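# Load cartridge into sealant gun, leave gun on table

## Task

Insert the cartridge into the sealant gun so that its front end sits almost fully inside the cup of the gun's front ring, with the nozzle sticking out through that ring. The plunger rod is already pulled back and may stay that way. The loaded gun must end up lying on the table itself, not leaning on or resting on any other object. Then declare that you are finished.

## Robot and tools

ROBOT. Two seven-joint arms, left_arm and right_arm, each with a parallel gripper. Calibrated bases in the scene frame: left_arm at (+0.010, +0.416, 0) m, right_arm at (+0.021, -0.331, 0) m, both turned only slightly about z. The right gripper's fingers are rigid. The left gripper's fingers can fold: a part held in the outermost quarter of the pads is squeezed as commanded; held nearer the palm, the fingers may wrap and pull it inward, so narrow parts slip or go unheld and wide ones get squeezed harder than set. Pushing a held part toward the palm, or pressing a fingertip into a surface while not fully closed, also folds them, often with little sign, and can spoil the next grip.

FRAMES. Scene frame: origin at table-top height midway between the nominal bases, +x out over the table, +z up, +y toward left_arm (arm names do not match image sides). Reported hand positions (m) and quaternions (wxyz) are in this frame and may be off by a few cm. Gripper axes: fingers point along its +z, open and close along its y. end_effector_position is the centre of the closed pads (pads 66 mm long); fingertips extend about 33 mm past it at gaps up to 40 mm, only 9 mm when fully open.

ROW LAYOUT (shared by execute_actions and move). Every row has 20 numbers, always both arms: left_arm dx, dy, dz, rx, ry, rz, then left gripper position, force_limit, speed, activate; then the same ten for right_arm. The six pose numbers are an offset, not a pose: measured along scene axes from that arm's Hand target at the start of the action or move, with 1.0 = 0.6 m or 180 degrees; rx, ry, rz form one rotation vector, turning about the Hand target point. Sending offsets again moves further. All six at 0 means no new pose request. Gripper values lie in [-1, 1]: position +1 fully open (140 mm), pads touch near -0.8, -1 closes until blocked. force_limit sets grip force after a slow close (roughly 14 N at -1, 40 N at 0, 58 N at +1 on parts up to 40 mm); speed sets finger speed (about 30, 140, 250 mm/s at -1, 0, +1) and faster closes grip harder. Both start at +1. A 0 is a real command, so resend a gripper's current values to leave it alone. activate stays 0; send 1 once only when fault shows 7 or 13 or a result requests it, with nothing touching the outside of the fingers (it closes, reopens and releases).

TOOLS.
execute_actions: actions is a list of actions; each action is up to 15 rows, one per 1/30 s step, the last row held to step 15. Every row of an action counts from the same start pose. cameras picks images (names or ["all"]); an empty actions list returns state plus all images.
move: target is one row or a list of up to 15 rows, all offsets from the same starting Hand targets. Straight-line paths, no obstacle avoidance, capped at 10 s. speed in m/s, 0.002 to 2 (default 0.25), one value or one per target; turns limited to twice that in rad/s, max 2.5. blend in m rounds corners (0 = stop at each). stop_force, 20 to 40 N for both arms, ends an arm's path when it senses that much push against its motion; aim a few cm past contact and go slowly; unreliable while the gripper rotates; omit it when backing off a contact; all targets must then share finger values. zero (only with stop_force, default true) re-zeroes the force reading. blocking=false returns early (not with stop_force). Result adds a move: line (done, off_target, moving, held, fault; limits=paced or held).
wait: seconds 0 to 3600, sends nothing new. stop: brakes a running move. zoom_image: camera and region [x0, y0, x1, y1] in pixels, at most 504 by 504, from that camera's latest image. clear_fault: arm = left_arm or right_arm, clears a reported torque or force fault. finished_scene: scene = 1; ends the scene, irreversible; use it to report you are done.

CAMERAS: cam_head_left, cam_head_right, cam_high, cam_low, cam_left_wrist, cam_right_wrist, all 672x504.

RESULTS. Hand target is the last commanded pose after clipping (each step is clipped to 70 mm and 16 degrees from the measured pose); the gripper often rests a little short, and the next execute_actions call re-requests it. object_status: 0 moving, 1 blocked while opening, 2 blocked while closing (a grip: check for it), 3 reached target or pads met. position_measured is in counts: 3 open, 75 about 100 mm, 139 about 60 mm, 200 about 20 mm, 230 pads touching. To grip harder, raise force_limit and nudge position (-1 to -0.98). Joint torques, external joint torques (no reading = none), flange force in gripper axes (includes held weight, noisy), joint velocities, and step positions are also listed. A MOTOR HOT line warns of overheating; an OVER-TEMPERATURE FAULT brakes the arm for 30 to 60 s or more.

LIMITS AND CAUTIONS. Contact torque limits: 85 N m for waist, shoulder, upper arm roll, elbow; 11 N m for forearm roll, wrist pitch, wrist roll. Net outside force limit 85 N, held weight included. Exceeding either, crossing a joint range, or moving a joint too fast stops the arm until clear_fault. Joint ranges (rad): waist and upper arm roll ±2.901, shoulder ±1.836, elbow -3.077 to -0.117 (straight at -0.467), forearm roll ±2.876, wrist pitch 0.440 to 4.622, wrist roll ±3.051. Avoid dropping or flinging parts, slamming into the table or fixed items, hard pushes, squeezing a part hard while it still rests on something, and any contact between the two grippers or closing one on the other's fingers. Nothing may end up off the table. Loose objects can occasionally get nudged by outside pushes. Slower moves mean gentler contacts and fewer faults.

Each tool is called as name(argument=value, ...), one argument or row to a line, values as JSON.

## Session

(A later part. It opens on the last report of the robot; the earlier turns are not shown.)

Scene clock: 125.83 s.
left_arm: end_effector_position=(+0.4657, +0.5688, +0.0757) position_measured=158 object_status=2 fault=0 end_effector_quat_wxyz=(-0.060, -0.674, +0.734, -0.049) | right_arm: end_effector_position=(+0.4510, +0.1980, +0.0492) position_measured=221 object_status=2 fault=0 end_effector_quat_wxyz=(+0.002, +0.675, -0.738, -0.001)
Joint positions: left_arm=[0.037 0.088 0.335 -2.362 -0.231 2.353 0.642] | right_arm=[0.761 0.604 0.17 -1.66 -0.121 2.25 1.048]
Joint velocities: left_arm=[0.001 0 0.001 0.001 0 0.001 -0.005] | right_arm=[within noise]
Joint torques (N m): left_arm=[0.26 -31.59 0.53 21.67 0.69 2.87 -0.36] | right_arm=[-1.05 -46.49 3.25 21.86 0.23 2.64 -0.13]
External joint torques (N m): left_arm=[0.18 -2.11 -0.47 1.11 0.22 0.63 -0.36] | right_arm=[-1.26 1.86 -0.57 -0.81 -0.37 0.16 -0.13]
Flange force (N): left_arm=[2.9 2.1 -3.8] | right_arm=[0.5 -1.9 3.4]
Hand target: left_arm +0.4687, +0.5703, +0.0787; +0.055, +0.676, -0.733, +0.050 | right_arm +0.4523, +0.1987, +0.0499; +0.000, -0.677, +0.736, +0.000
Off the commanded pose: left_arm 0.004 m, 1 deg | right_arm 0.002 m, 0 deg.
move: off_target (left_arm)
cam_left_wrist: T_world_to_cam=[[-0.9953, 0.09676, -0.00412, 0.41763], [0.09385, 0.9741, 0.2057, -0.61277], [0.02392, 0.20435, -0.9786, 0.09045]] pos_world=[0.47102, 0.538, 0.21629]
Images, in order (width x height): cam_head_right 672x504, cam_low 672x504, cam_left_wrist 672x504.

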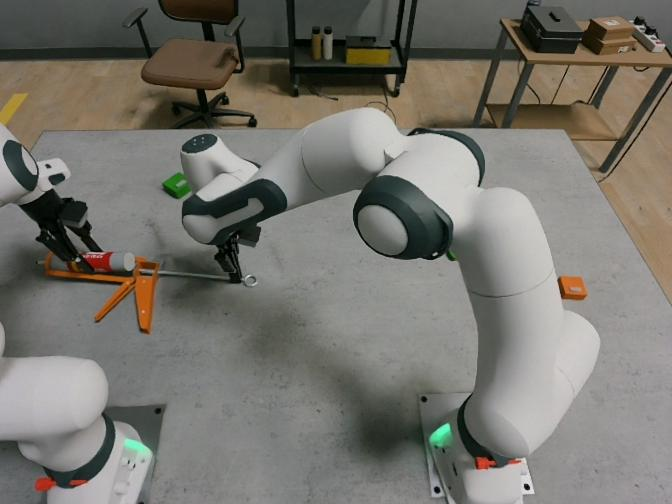

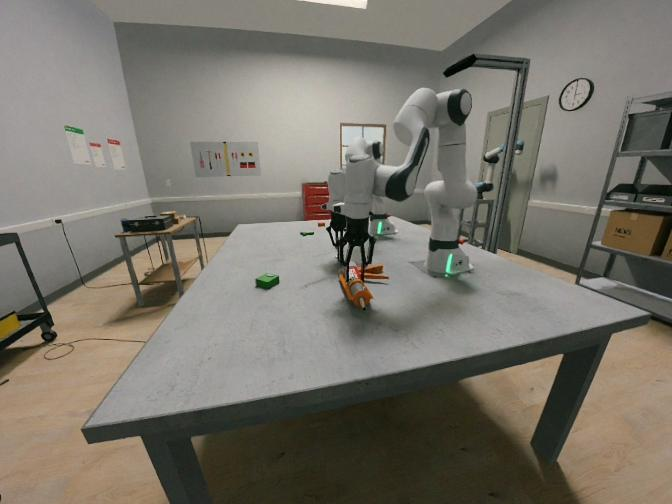

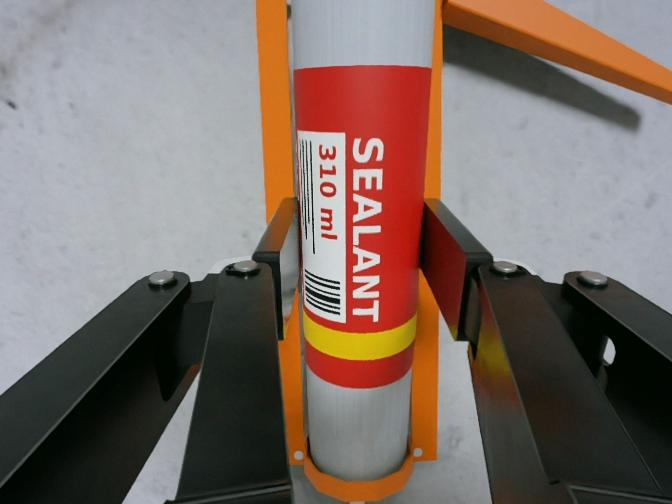

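move(
  target=[
    [0.0003,0.0035,-0.0087,0.015,-0.0012,0,-1,-0.1,-1,0,0,0,0,0,0,0,-1,0,-1,0],
    [0.0008,0.0110,-0.0087,0.015,-0.0012,0,-1,-0.1,-1,0,0,0,0,0,0,0,-1,0,-1,0],
  ],
  speed=0.03,
  blend=[0.002,0],
  cameras=["cam_left_wrist","cam_right_wrist","cam_low","cam_high"],
)

zoom_image(
  camera="cam_low",
  region=[330, 255, 390, 325],
)

zoom_image(
  camera="cam_left_wrist",
  region=[280, 384, 430, 504],
)

zoom_image(
  camera="cam_high",
  region=[450, 180, 580, 280],
)

Scene clock: 129.77 s.
left_arm: end_effector_position=(+0.4647, +0.5702, +0.0707) position_measured=158 object_status=2 fault=0 end_effector_quat_wxyz=(-0.046, -0.673, +0.737, -0.034) | right_arm: end_effector_position=(+0.4515, +0.1994, +0.0498) position_measured=221 object_status=2 fault=0 end_effector_quat_wxyz=(+0.000, +0.675, -0.738, -0.001)
Joint positions: left_arm=[0.018 0.084 0.336 -2.385 -0.183 2.395 0.599] | right_arm=[0.761 0.604 0.171 -1.66 -0.121 2.253 1.048]
Joint velocities: left_arm=[0.002 0 0 0.001 0 0.001 -0.005] | right_arm=[within noise]
Joint torques (N m): left_arm=[2.3 -30.46 2.55 23.25 1.17 3.73 -0.26] | right_arm=[-1.7 -46.51 2.73 21.51 0.2 2.03 -0.12]
External joint torques (N m): left_arm=[2.39 -1.21 1.76 2.83 0.7 1.41 -0.26] | right_arm=[-2.05 1.8 -1.2 -1.13 -0.4 -0.44 -0.12]
Flange force (N): left_arm=[-4.9 -2.2 -2.8] | right_arm=[1.7 -2.4 2.3]
Hand target: left_arm +0.4692, +0.5769, +0.0735; -0.038, -0.677, +0.734, -0.034 | right_arm +0.4523, +0.1987, +0.0499; +0.000, -0.677, +0.736, +0.000
Off the commanded pose: left_arm 0.009 m, 1 deg | right_arm 0.001 m, 0 deg.
move: off_target (left_arm)
cam_left_wrist: T_world_to_cam=[[-0.99471, 0.10274, -0.00008, 0.41245], [0.09955, 0.96405, 0.24635, -0.61273], [0.02539, 0.24504, -0.96918, 0.0608]] pos_world=[0.46972, 0.53343, 0.20991]
cam_right_wrist: T_world_to_cam=[[-0.99776, 0.06656, -0.00683, 0.44678], [0.06035, 0.93936, 0.33758, -0.22526], [0.02889, 0.33641, -0.94127, 0.11482]] pos_world=[0.45606, 0.14324, 0.18717]
Images, in order (width x height): cam_high 672x504, cam_low 672x504, cam_left_wrist 672x504, cam_right_wrist 672x504.

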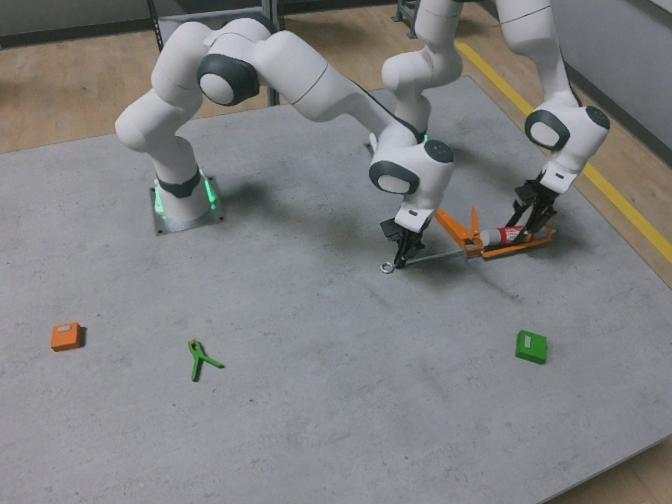

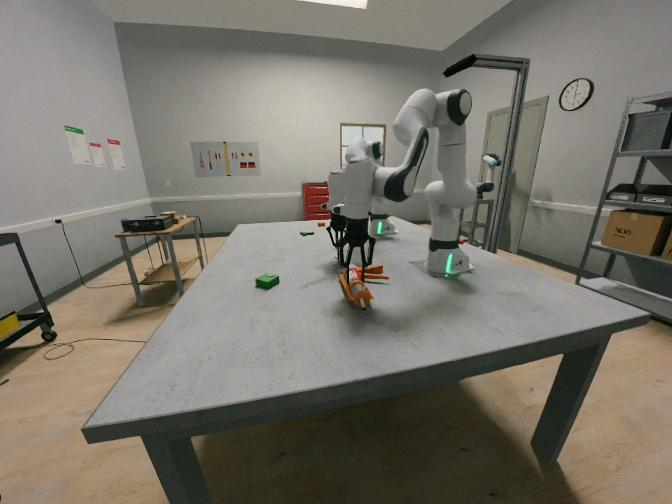

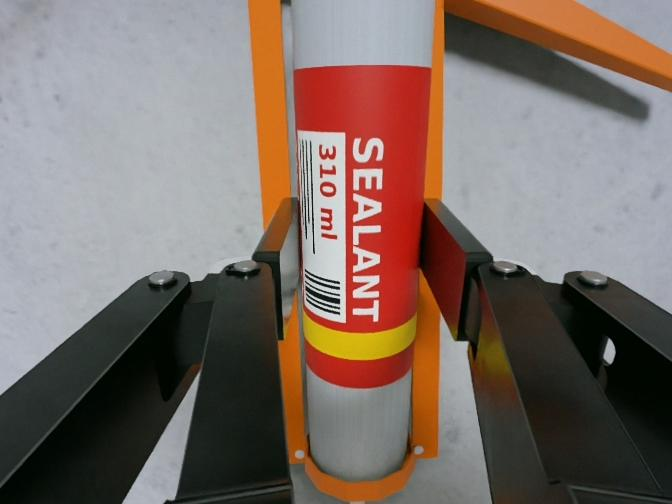

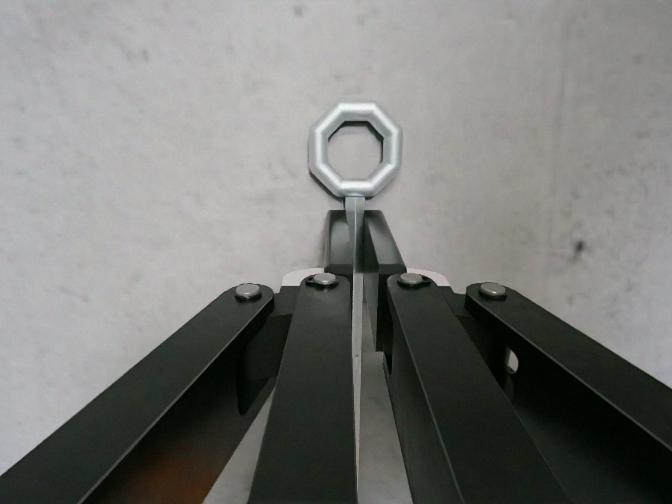

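Scaled by 7.200.

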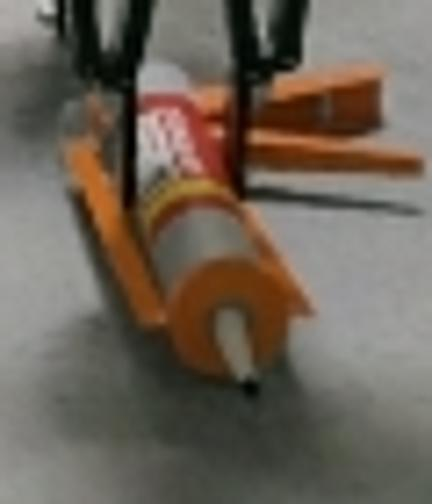

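Scaled by 3.360.

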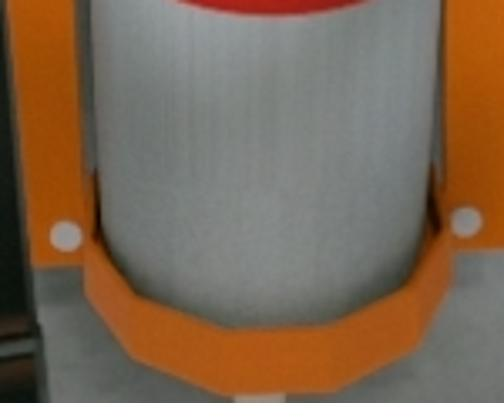

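Scaled by 3.877.

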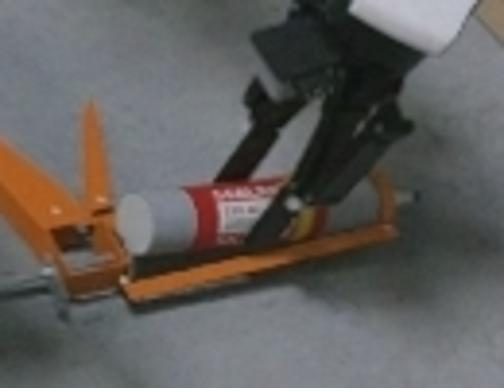

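zoom_image(
  camera="cam_low",
  region=[345, 285, 375, 315],
)

zoom_image(
  camera="cam_high",
  region=[530, 210, 570, 250],
)

Scaled by 16.800.

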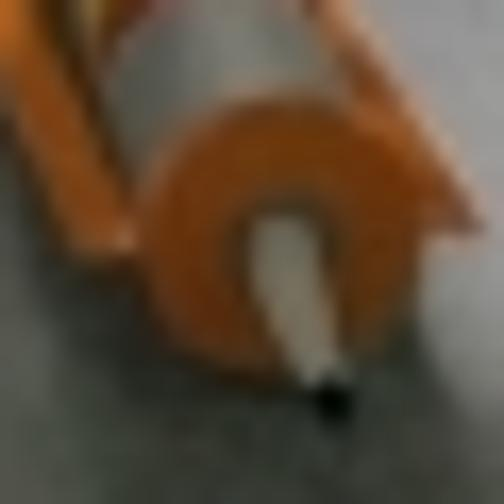

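Scaled by 12.600.

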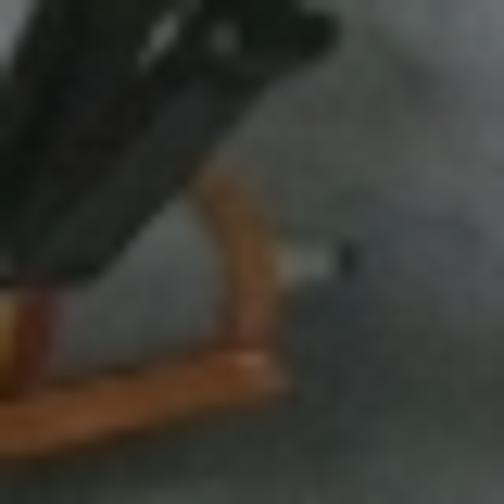

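execute_actions(
  actions=[],
  cameras=["cam_left_wrist","cam_low"],
)

zoom_image(
  camera="cam_left_wrist",
  region=[280, 354, 430, 504],
)

zoom_image(
  camera="cam_low",
  region=[345, 285, 375, 315],
)

Scene clock: 145.87 s.
left_arm: end_effector_position=(+0.4648, +0.5703, +0.0708) position_measured=158 object_status=2 fault=0 end_effector_quat_wxyz=(-0.046, -0.674, +0.737, -0.034) | right_arm: end_effector_position=(+0.4515, +0.1995, +0.0499) position_measured=221 object_status=2 fault=0 end_effector_quat_wxyz=(+0.000, +0.675, -0.738, -0.001)
Joint positions: left_arm=[0.018 0.084 0.336 -2.385 -0.182 2.395 0.597] | right_arm=[0.761 0.604 0.171 -1.66 -0.121 2.253 1.048]
Joint velocities: within noise
Joint torques (N m): left_arm=[2.34 -30.47 2.39 23.36 1.19 3.68 -0.3] | right_arm=[-1.78 -46.58 2.75 21.49 0.21 2.1 -0.15]
External joint torques (N m): left_arm=[2.43 -1.24 1.59 2.94 0.72 1.36 -0.31] | right_arm=[-1.84 1.74 -0.97 -1.18 -0.4 -0.38 -0.15]
Flange force (N): left_arm=[-4.9 -2.6 -3.0] | right_arm=[2.0 -1.9 2.3]
Hand target: left_arm +0.4692, +0.5769, +0.0735; -0.038, -0.677, +0.734, -0.034 | right_arm +0.4523, +0.1987, +0.0499; +0.000, -0.677, +0.736, +0.000
Tool commands: left_gripper/position=-1.0 left_gripper/force_limit=-0.1 left_gripper/speed=-1.0 left_gripper/activate=+0.0 right_gripper/position=-1.0 right_gripper/force_limit=+0.0 right_gripper/speed=-1.0 right_gripper/activate=+0.0
Off the commanded pose: left_arm 0.008 m, 1 deg | right_arm 0.001 m, 0 deg.
camera_calibration:
cam_left_wrist: T_world_to_cam=[[-0.99487, 0.10118, -0.00004, 0.41343], [0.09805, 0.96414, 0.24663, -0.61223], [0.025, 0.24536, -0.96911, 0.06077]] pos_world=[0.46982, 0.53353, 0.20991]
Images, in order (width x height): cam_low 672x504, cam_left_wrist 672x504.

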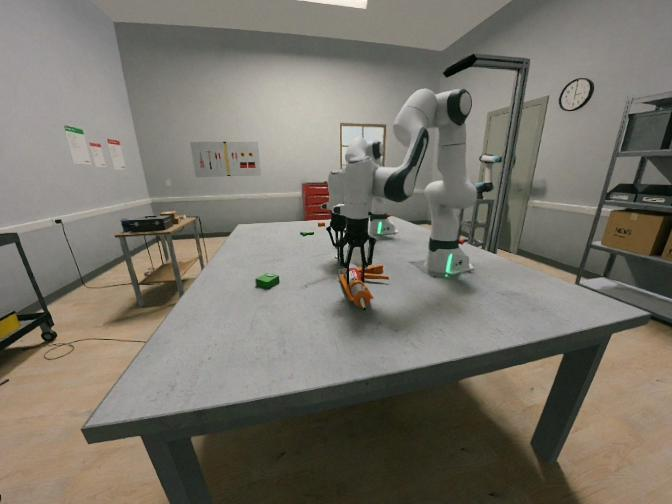

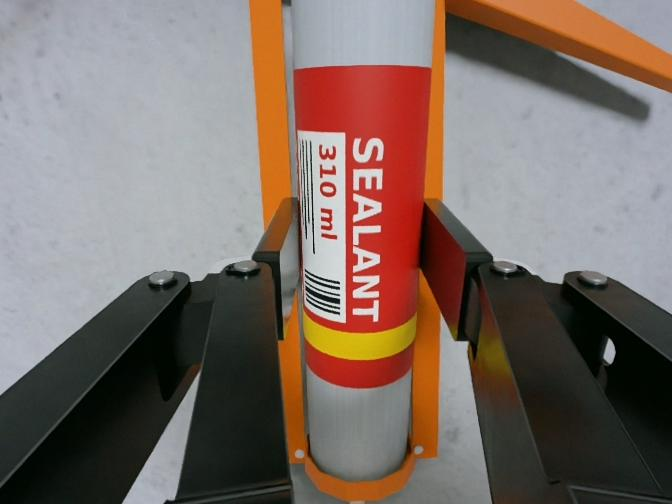

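Scaled by 3.360.

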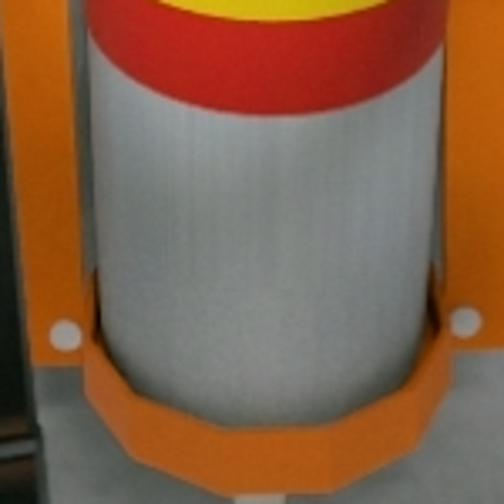

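Scaled by 16.800.

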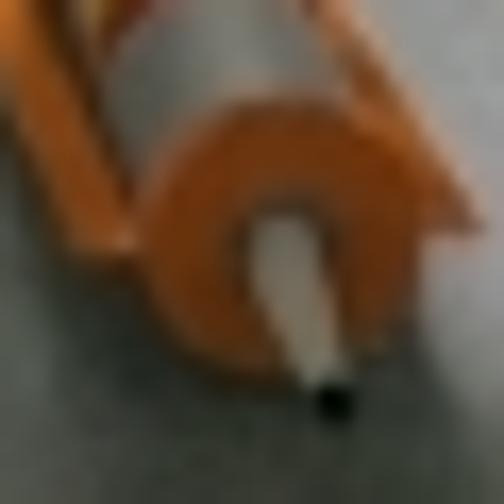

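move(
  target=[
    [-0.0012,-0.015,0.002,0,0,0,-1,-0.1,-1,0,0,0,0,0,0,0,-1,0,-1,0],
    [-0.0015,-0.0186,-0.0138,0.0194,-0.0016,0,-1,-0.1,-1,0,0,0,0,0,0,0,-1,0,-1,0],
  ],
  speed=0.02,
  cameras=["cam_left_wrist","cam_low"],
)

zoom_image(
  camera="cam_left_wrist",
  region=[280, 354, 430, 504],
)

zoom_image(
  camera="cam_low",
  region=[345, 285, 375, 315],
)

Scene clock: 154.00 s.
left_arm: end_effector_position=(+0.4649, +0.5655, +0.0623) position_measured=158 object_status=2 fault=0 end_effector_quat_wxyz=(-0.020, -0.677, +0.736, -0.012) | right_arm: end_effector_position=(+0.4516, +0.1994, +0.0498) position_measured=221 object_status=2 fault=0 end_effector_quat_wxyz=(+0.000, +0.675, -0.737, -0.001)
Joint positions: left_arm=[-0.021 0.075 0.336 -2.433 -0.101 2.474 0.493] | right_arm=[0.761 0.604 0.171 -1.66 -0.122 2.253 1.048]
Joint velocities: left_arm=[-0.001 -0.002 0 0 0 0 -0.006] | right_arm=[within noise]
Joint torques (N m): left_arm=[-0.02 -30.45 -0.19 21.17 0.66 3.07 -0.39] | right_arm=[-1.22 -47.23 3.04 22.65 0.26 2.8 -0.14]
External joint torques (N m): left_arm=[0.03 -1.88 -0.92 1.11 0.19 0.61 -0.39] | right_arm=[-1.31 1.21 -0.71 -0.06 -0.34 0.32 -0.14]
Flange force (N): left_arm=[2.7 1.4 -3.6] | right_arm=[-0.7 -2.8 2.5]
Hand target: left_arm +0.4683, +0.5658, +0.0652; +0.015, +0.678, -0.735, +0.014 | right_arm +0.4523, +0.1987, +0.0499; +0.000, -0.677, +0.736, +0.000
Off the commanded pose: left_arm 0.004 m, 1 deg | right_arm 0.001 m, 0 deg.
move: off_target (left_arm)
cam_left_wrist: T_world_to_cam=[[-0.99538, 0.09601, -0.00181, 0.41731], [0.09067, 0.94589, 0.31157, -0.5958], [0.03163, 0.30997, -0.95022, 0.01296]] pos_world=[0.469, 0.51947, 0.19871]
Images, in order (width x height): cam_low 672x504, cam_left_wrist 672x504.

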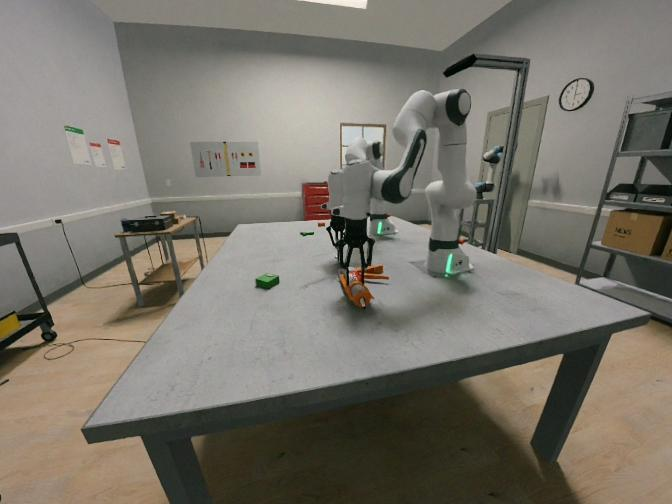

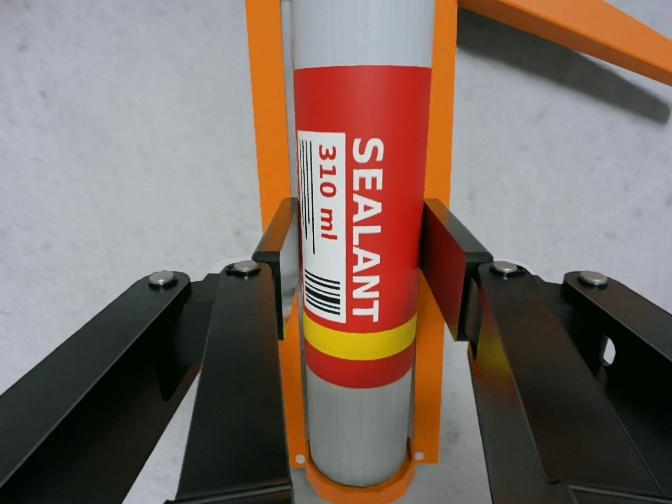

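Scaled by 3.360.

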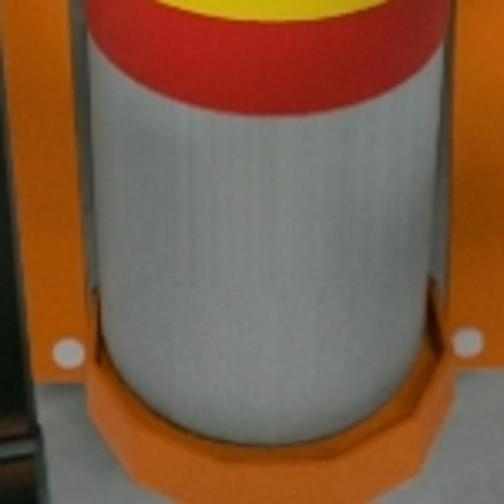

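Scaled by 16.800.

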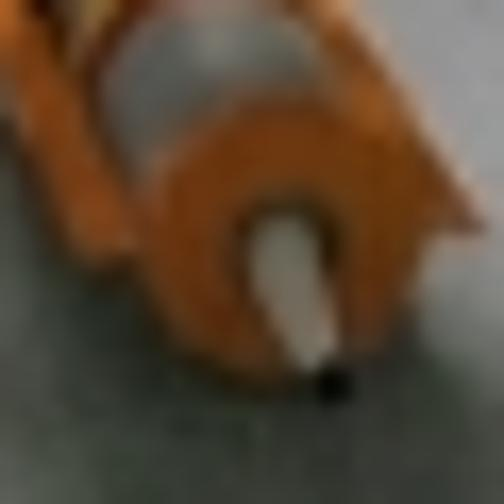

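move(
  target=[
    [0.0011,0.0133,0,0,0,0,-1,-0.1,-1,0,0,0,0,0,0,0,-1,0,-1,0],
    [0.0024,0.0299,0,0,0,0,-1,-0.1,-1,0,-0.0008,-0.01,0,0,0,0,-1,0,-1,0],
  ],
  speed=0.015,
  cameras=["cam_left_wrist","cam_low"],
)

zoom_image(
  camera="cam_left_wrist",
  region=[280, 354, 430, 504],
)

zoom_image(
  camera="cam_low",
  region=[345, 285, 375, 315],
)

Scene clock: 158.87 s.
left_arm: end_effector_position=(+0.4644, +0.5738, +0.0609) position_measured=158 object_status=2 fault=0 end_effector_quat_wxyz=(-0.024, -0.676, +0.737, -0.011) | right_arm: end_effector_position=(+0.4510, +0.2021, +0.0542) position_measured=221 object_status=2 fault=0 end_effector_quat_wxyz=(-0.008, +0.676, -0.737, -0.004)
Joint positions: left_arm=[-0.006 0.091 0.339 -2.415 -0.109 2.46 0.519] | right_arm=[0.758 0.589 0.176 -1.677 -0.122 2.273 1.048]
Joint velocities: left_arm=[-0.001 0 -0.001 0 0 -0.002 0.006] | right_arm=[within noise]
Joint torques (N m): left_arm=[4.63 -30.75 4.28 24.59 1.09 4.11 0.09] | right_arm=[-4.18 -45.49 0.78 18.81 0.06 0.52 -0.39]
External joint torques (N m): left_arm=[4.63 -1.7 3.33 4.49 0.63 1.67 0.09] | right_arm=[-4.06 2.38 -2.82 -3.85 -0.54 -1.99 -0.39]
Flange force (N): left_arm=[-11.1 -4.4 -3.4] | right_arm=[11.2 0.0 1.1]
Hand target: left_arm +0.4698, +0.5837, +0.0652; +0.015, +0.678, -0.735, +0.014 | right_arm +0.4518, +0.1927, +0.0499; +0.000, +0.677, -0.736, +0.000
Off the commanded pose: left_arm 0.012 m, 1 deg | right_arm 0.010 m, 1 deg.
move: off_target (left_arm, right_arm)
cam_left_wrist: T_world_to_cam=[[-0.99511, 0.09862, 0.00583, 0.41396], [0.09566, 0.94706, 0.30648, -0.60586], [0.02471, 0.30554, -0.95186, 0.01497]] pos_world=[0.46952, 0.52839, 0.19753]
Images, in order (width x height): cam_low 672x504, cam_left_wrist 672x504.

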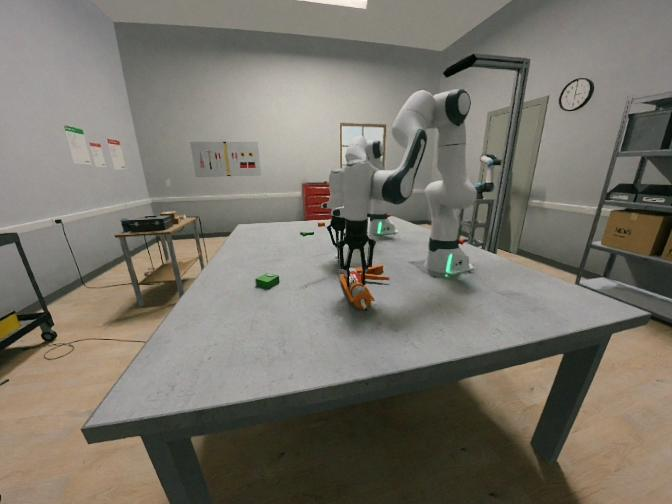

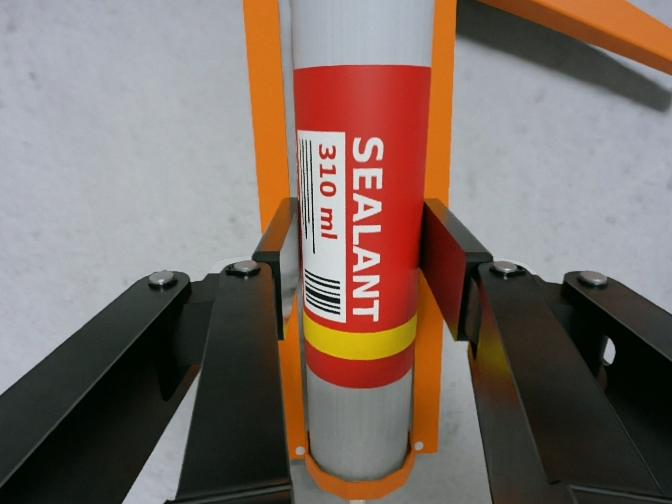

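Scaled by 3.360.

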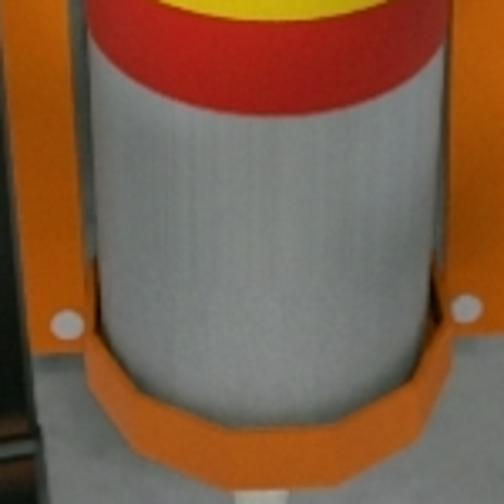

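Scaled by 16.800.

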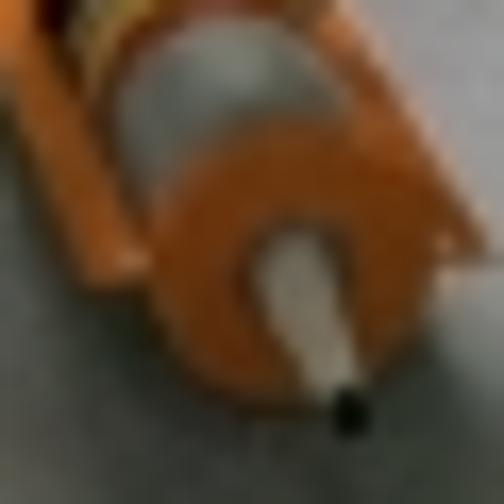

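move(
  target=[
    [0,-0.005,0.003,0,0,0,-1,-0.1,-1,0,0,0,0,0,0,0,-1,0,-1,0],
    [0,0,0.0055,0,0,0,-1,-0.1,-1,0,0,0,0,0,0,0,-1,0,-1,0],
  ],
  speed=0.01,
  cameras=["cam_left_wrist","cam_low"],
)

zoom_image(
  camera="cam_left_wrist",
  region=[280, 354, 430, 504],
)

zoom_image(
  camera="cam_low",
  region=[345, 285, 375, 315],
)

Scene clock: 163.60 s.
left_arm: end_effector_position=(+0.4640, +0.5737, +0.0620) position_measured=158 object_status=2 fault=0 end_effector_quat_wxyz=(-0.026, -0.675, +0.737, -0.011) | right_arm: end_effector_position=(+0.4510, +0.2021, +0.0541) position_measured=221 object_status=2 fault=0 end_effector_quat_wxyz=(-0.008, +0.676, -0.737, -0.004)
Joint positions: left_arm=[-0.006 0.089 0.339 -2.413 -0.109 2.454 0.52] | right_arm=[0.757 0.589 0.177 -1.678 -0.122 2.274 1.048]
Joint torques (N m): left_arm=[4.32 -31.84 4.23 24.45 1.67 3.88 0.04] | right_arm=[-4.1 -45.44 0.91 19.06 -0.1 0.51 -0.23]
External joint torques (N m): left_arm=[4.35 -2.87 3.32 4.39 1.21 1.47 0.04] | right_arm=[-4.08 2.39 -2.78 -3.55 -0.7 -2 -0.23]
Flange force (N): left_arm=[-8.8 -0.8 -7.3] | right_arm=[9.8 -0.6 1.1]
Hand target: left_arm +0.4698, +0.5837, +0.0685; +0.015, +0.678, -0.735, +0.014 | right_arm +0.4518, +0.1927, +0.0499; +0.000, +0.677, -0.736, +0.000
Off the commanded pose: left_arm 0.013 m, 1 deg | right_arm 0.010 m, 1 deg.
move: off_target (left_arm)
cam_left_wrist: T_world_to_cam=[[-0.995, 0.09956, 0.00761, 0.41285], [0.09714, 0.94754, 0.30452, -0.60685], [0.0231, 0.30373, -0.95248, 0.01783]] pos_world=[0.46932, 0.52849, 0.19863]
Images, in order (width x height): cam_low 672x504, cam_left_wrist 672x504.

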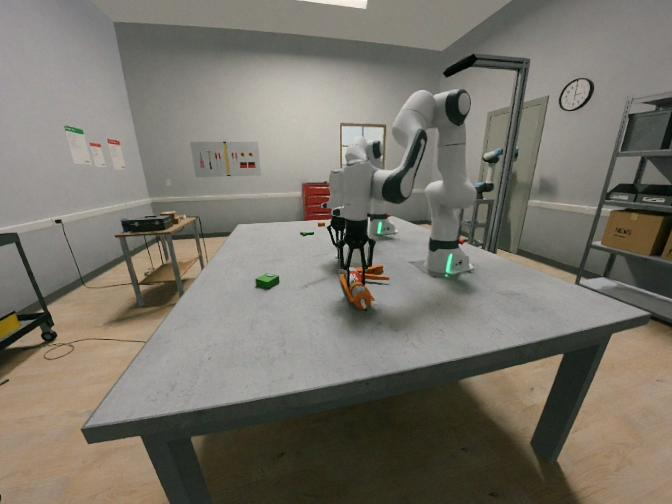

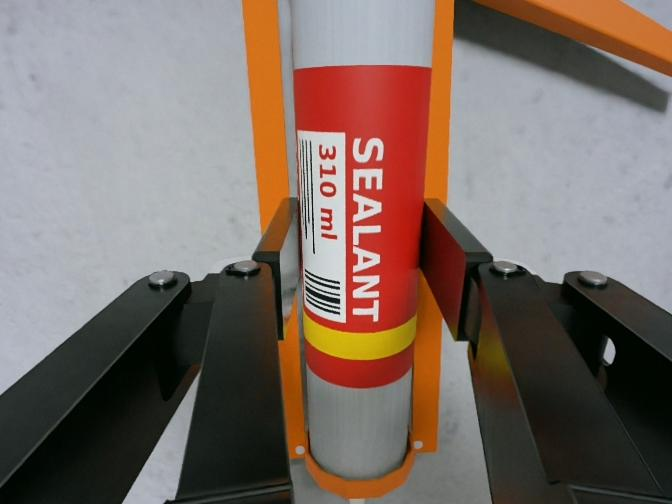

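Scaled by 3.360.

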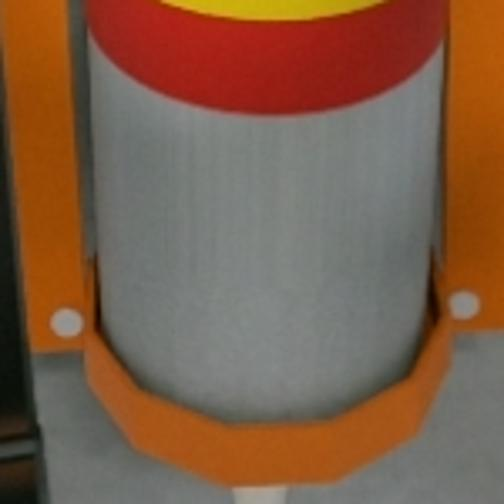

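Scaled by 16.800.

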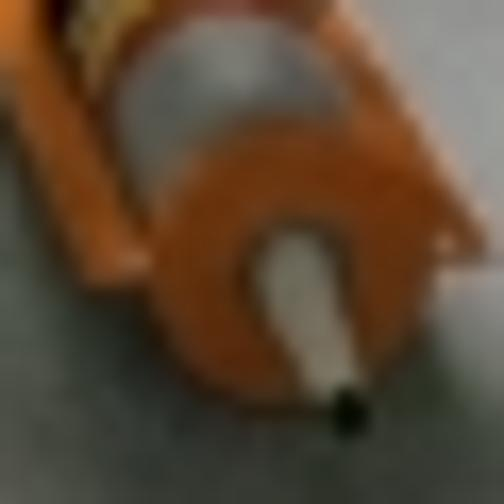

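execute_actions(
  actions=[],
  cameras=["cam_head_left","cam_head_right","cam_high","cam_right_wrist"],
)

zoom_image(
  camera="cam_head_right",
  region=[30, 200, 230, 320],
)

zoom_image(
  camera="cam_high",
  region=[440, 180, 580, 280],
)

Scene clock: 172.90 s.
left_arm: end_effector_position=(+0.4640, +0.5737, +0.0620) position_measured=158 object_status=2 fault=0 end_effector_quat_wxyz=(-0.026, -0.676, +0.737, -0.011) | right_arm: end_effector_position=(+0.4510, +0.2021, +0.0541) position_measured=221 object_status=2 fault=0 end_effector_quat_wxyz=(-0.008, +0.676, -0.737, -0.004)
Joint positions: left_arm=[-0.006 0.089 0.34 -2.413 -0.109 2.453 0.52] | right_arm=[0.757 0.589 0.177 -1.678 -0.122 2.274 1.047]
Joint velocities: within noise
Joint torques (N m): left_arm=[4.36 -31.84 4.44 24.32 1.67 3.91 0.05] | right_arm=[-4.16 -45.42 0.97 19.11 -0.11 0.51 -0.33]
External joint torques (N m): left_arm=[4.28 -2.77 3.43 4.17 1.21 1.49 0.05] | right_arm=[-4.15 2.25 -2.71 -3.41 -0.71 -1.98 -0.32]
Flange force (N): left_arm=[-8.6 -0.3 -7.0] | right_arm=[9.7 -0.9 0.9]
Hand target: left_arm +0.4698, +0.5837, +0.0685; +0.015, +0.678, -0.735, +0.014 | right_arm +0.4518, +0.1927, +0.0499; +0.000, +0.677, -0.736, +0.000
Tool commands: left_gripper/position=-1.0 left_gripper/force_limit=-0.1 left_gripper/speed=-1.0 left_gripper/activate=+0.0 right_gripper/position=-1.0 right_gripper/force_limit=+0.0 right_gripper/speed=-1.0 right_gripper/activate=+0.0
Off the commanded pose: left_arm 0.013 m, 1 deg | right_arm 0.010 m, 1 deg.
camera_calibration:
cam_right_wrist: T_world_to_cam=[[-0.99786, 0.06372, -0.01502, 0.44715], [0.05436, 0.93427, 0.3524, -0.22617], [0.03649, 0.35083, -0.93573, 0.11128]] pos_world=[0.45443, 0.14377, 0.19055]
Images, in order (width x height): cam_head_left 672x504, cam_head_right 672x504, cam_high 672x504, cam_right_wrist 672x504.

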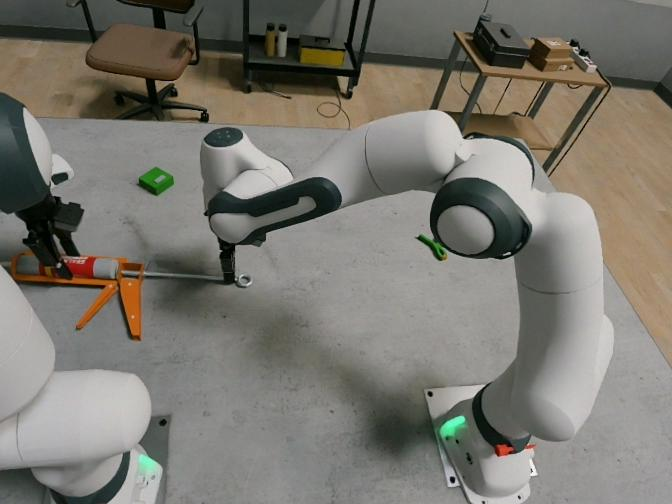

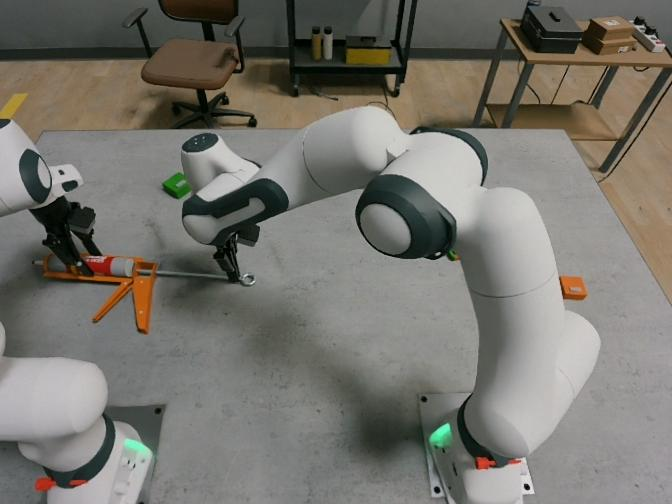

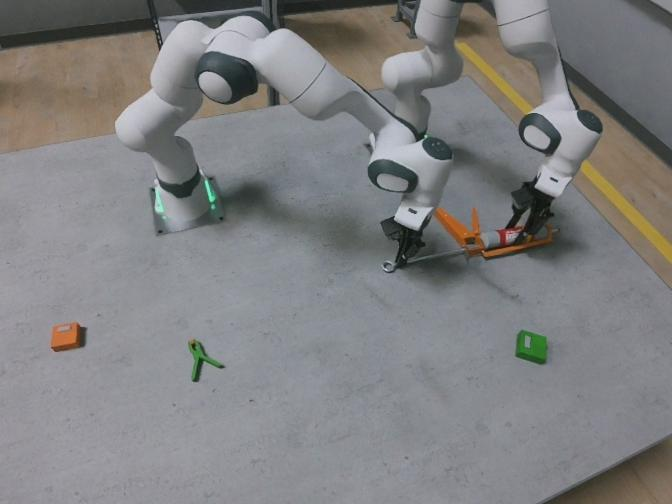

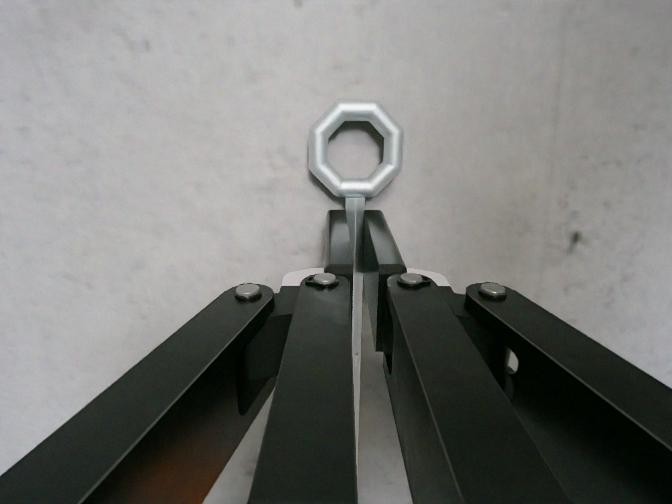

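Scaled by 2.520.

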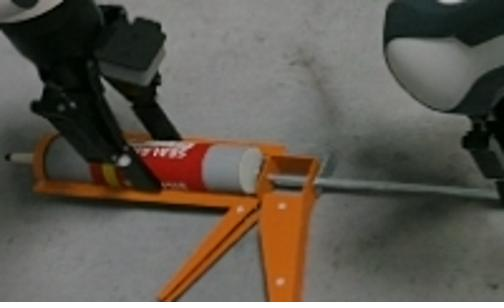

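Scaled by 3.600.

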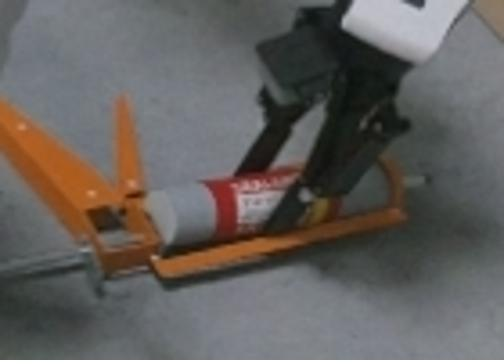

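move(
  target=[
    [-0.0009,-0.016,-0.0075,0.008,-0.0006,0,-1,-0.1,-1,0,0.0007,0.0125,0.004,0,0,0,-1,0,-1,0],
  ],
  speed=0.02,
  cameras=["cam_left_wrist"],
)

Scene clock: 175.63 s.
left_arm: end_effector_position=(+0.4648, +0.5730, +0.0603) position_measured=158 object_status=2 fault=0 end_effector_quat_wxyz=(-0.012, -0.677, +0.736, -0.003) | right_arm: end_effector_position=(+0.4525, +0.2025, +0.0539) position_measured=221 object_status=2 fault=0 end_effector_quat_wxyz=(-0.003, +0.676, -0.737, -0.002)
Joint positions: left_arm=[-0.02 0.081 0.34 -2.433 -0.068 2.488 0.472] | right_arm=[0.759 0.602 0.176 -1.654 -0.123 2.252 1.047]
Joint velocities: left_arm=[-0.001 0 -0.001 0.001 0 0.002 -0.004] | right_arm=[within noise]
Joint torques (N m): left_arm=[0.03 -31 0.29 21.51 0.73 3.33 -0.3] | right_arm=[-1 -45.81 2.46 22.18 0.05 2.01 0.01]
External joint torques (N m): left_arm=[0.08 -2.34 -0.51 1.5 0.28 0.84 -0.3] | right_arm=[-0.98 2.49 -1.26 -0.55 -0.56 -0.47 0.01]
Flange force (N): left_arm=[2.1 1.8 -4.4] | right_arm=[-3.7 -4.2 3.4]
Hand target: left_arm +0.4692, +0.5741, +0.0640; +0.006, +0.678, -0.735, +0.005 | right_arm +0.4522, +0.2002, +0.0523; +0.000, +0.677, -0.736, +0.000
Off the commanded pose: left_arm 0.006 m, 1 deg | right_arm 0.003 m, 0 deg.
move: off_target (left_arm)
cam_left_wrist: T_world_to_cam=[[-0.99538, 0.09604, 0.00165, 0.41631], [0.09108, 0.93817, 0.33398, -0.5994], [0.03053, 0.33258, -0.94258, -0.00411]] pos_world=[0.4691, 0.52372, 0.19562]

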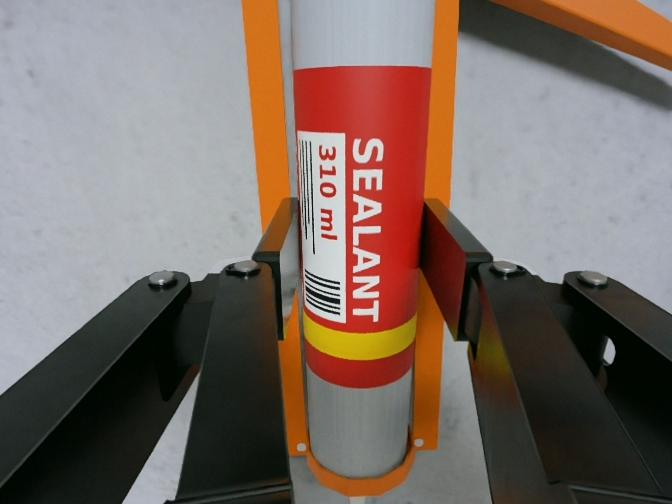

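move(
  target=[
    [0.0014,0.018,0.0015,0,0,0,-1,-0.1,-1,0,-0.0008,-0.015,-0.002,0,0,0,-1,0,-1,0],
  ],
  speed=0.015,
  cameras=["cam_left_wrist"],
)

zoom_image(
  camera="cam_left_wrist",
  region=[280, 354, 430, 504],
)

Scene clock: 178.43 s.
left_arm: end_effector_position=(+0.4639, +0.5739, +0.0598) position_measured=158 object_status=2 fault=0 end_effector_quat_wxyz=(-0.016, -0.676, +0.737, -0.002) | right_arm: end_effector_position=(+0.4507, +0.2022, +0.0558) position_measured=221 object_status=2 fault=0 end_effector_quat_wxyz=(-0.010, +0.677, -0.736, -0.004)
Joint positions: left_arm=[-0.017 0.086 0.34 -2.426 -0.072 2.477 0.482] | right_arm=[0.755 0.584 0.18 -1.682 -0.122 2.276 1.047]
Joint velocities: left_arm=[0.002 0 -0.001 0.001 0 -0.003 0.006] | right_arm=[within noise]
Joint torques (N m): left_arm=[5.45 -30.98 4.8 25 1.28 4.35 0.24] | right_arm=[-4.69 -45.48 0.42 18.6 0 0.17 -0.36]
External joint torques (N m): left_arm=[5.54 -2.08 3.97 4.96 0.83 1.88 0.23] | right_arm=[-4.65 2.47 -3.29 -4.15 -0.6 -2.36 -0.36]
Flange force (N): left_arm=[-13.0 -3.8 -3.8] | right_arm=[12.2 -0.3 0.7]
Hand target: left_arm +0.4701, +0.5849, +0.0649; +0.006, +0.678, -0.735, +0.005 | right_arm +0.4518, +0.1912, +0.0511; +0.000, +0.677, -0.736, +0.000
Off the commanded pose: left_arm 0.014 m, 1 deg | right_arm 0.012 m, 1 deg.
move: off_target (left_arm, right_arm)
cam_left_wrist: T_world_to_cam=[[-0.99499, 0.09958, 0.00862, 0.41268], [0.09685, 0.93922, 0.32937, -0.60305], [0.0247, 0.32856, -0.94416, 0.00017]] pos_world=[0.46902, 0.52524, 0.19523]

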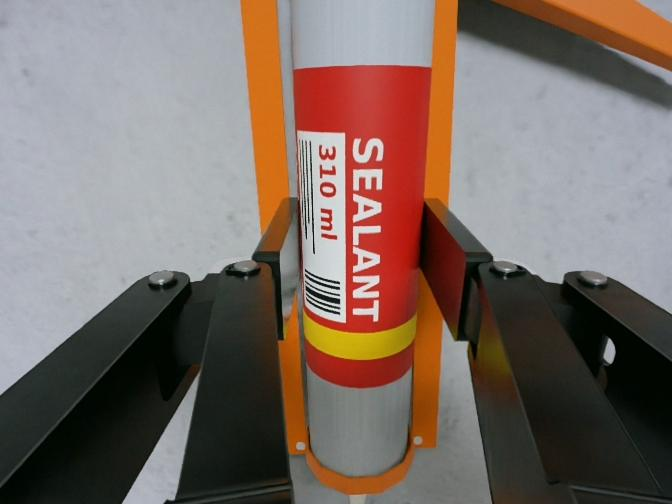

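Scaled by 3.360.

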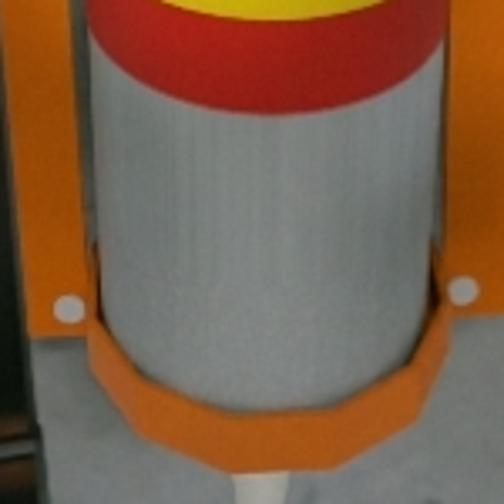

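move(
  target=[
    [0.0005,0.006,0.0015,0.0055,0,0,-1,-0.1,-1,0,-0.0004,-0.005,-0.005,0,0,0,-1,0,-1,0],
  ],
  speed=0.015,
  cameras=["cam_left_wrist"],
)

zoom_image(
  camera="cam_left_wrist",
  region=[280, 354, 430, 504],
)

Scene clock: 182.73 s.
left_arm: end_effector_position=(+0.4632, +0.5752, +0.0598) position_measured=158 object_status=2 fault=0 end_effector_quat_wxyz=(-0.014, -0.673, +0.739, +0.004) | right_arm: end_effector_position=(+0.4502, +0.2033, +0.0551) position_measured=221 object_status=2 fault=0 end_effector_quat_wxyz=(-0.014, +0.677, -0.736, -0.006)
Joint positions: left_arm=[-0.019 0.086 0.34 -2.426 -0.053 2.477 0.47] | right_arm=[0.752 0.581 0.183 -1.693 -0.122 2.291 1.047]
Joint velocities: left_arm=[0 0.001 0 0.002 0.003 0 -0.004] | right_arm=[within noise]
Joint torques (N m): left_arm=[5.68 -31.6 6.25 24.85 2.42 4.97 -0.08] | right_arm=[-5.69 -44.61 -0.75 17.44 -0.35 -0.66 -0.41]
External joint torques (N m): left_arm=[5.66 -2.63 5.32 4.74 1.97 2.5 -0.08] | right_arm=[-5.63 2.96 -4.47 -5.16 -0.95 -3.2 -0.4]
Flange force (N): left_arm=[-11.6 1.0 -5.3] | right_arm=[14.6 -0.5 0.3]
Hand target: left_arm +0.4704, +0.5885, +0.0658; +0.000, -0.678, +0.735, +0.001 | right_arm +0.4515, +0.1882, +0.0481; +0.000, +0.677, -0.736, +0.000
Off the commanded pose: left_arm 0.016 m, 2 deg | right_arm 0.017 m, 2 deg.
move: off_target (left_arm, right_arm)
cam_left_wrist: T_world_to_cam=[[-0.99428, 0.10578, 0.01455, 0.40759], [0.10443, 0.93492, 0.33914, -0.60572], [0.02227, 0.33872, -0.94063, -0.00515]] pos_world=[0.46863, 0.52493, 0.19465]

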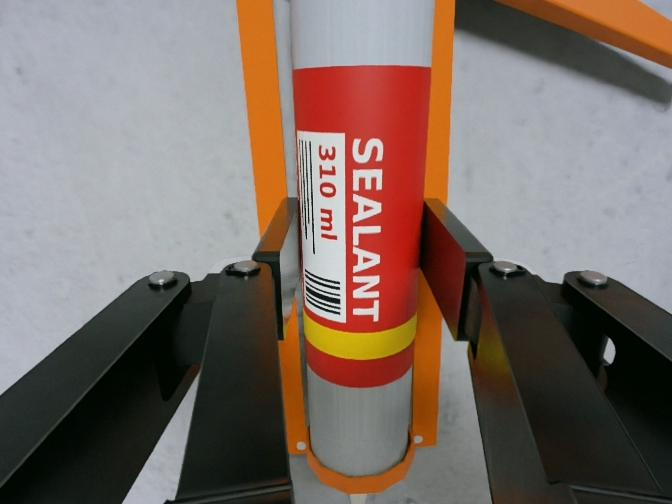

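Scaled by 3.360.

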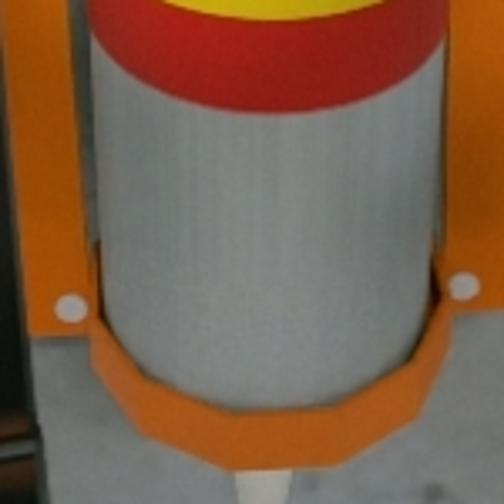

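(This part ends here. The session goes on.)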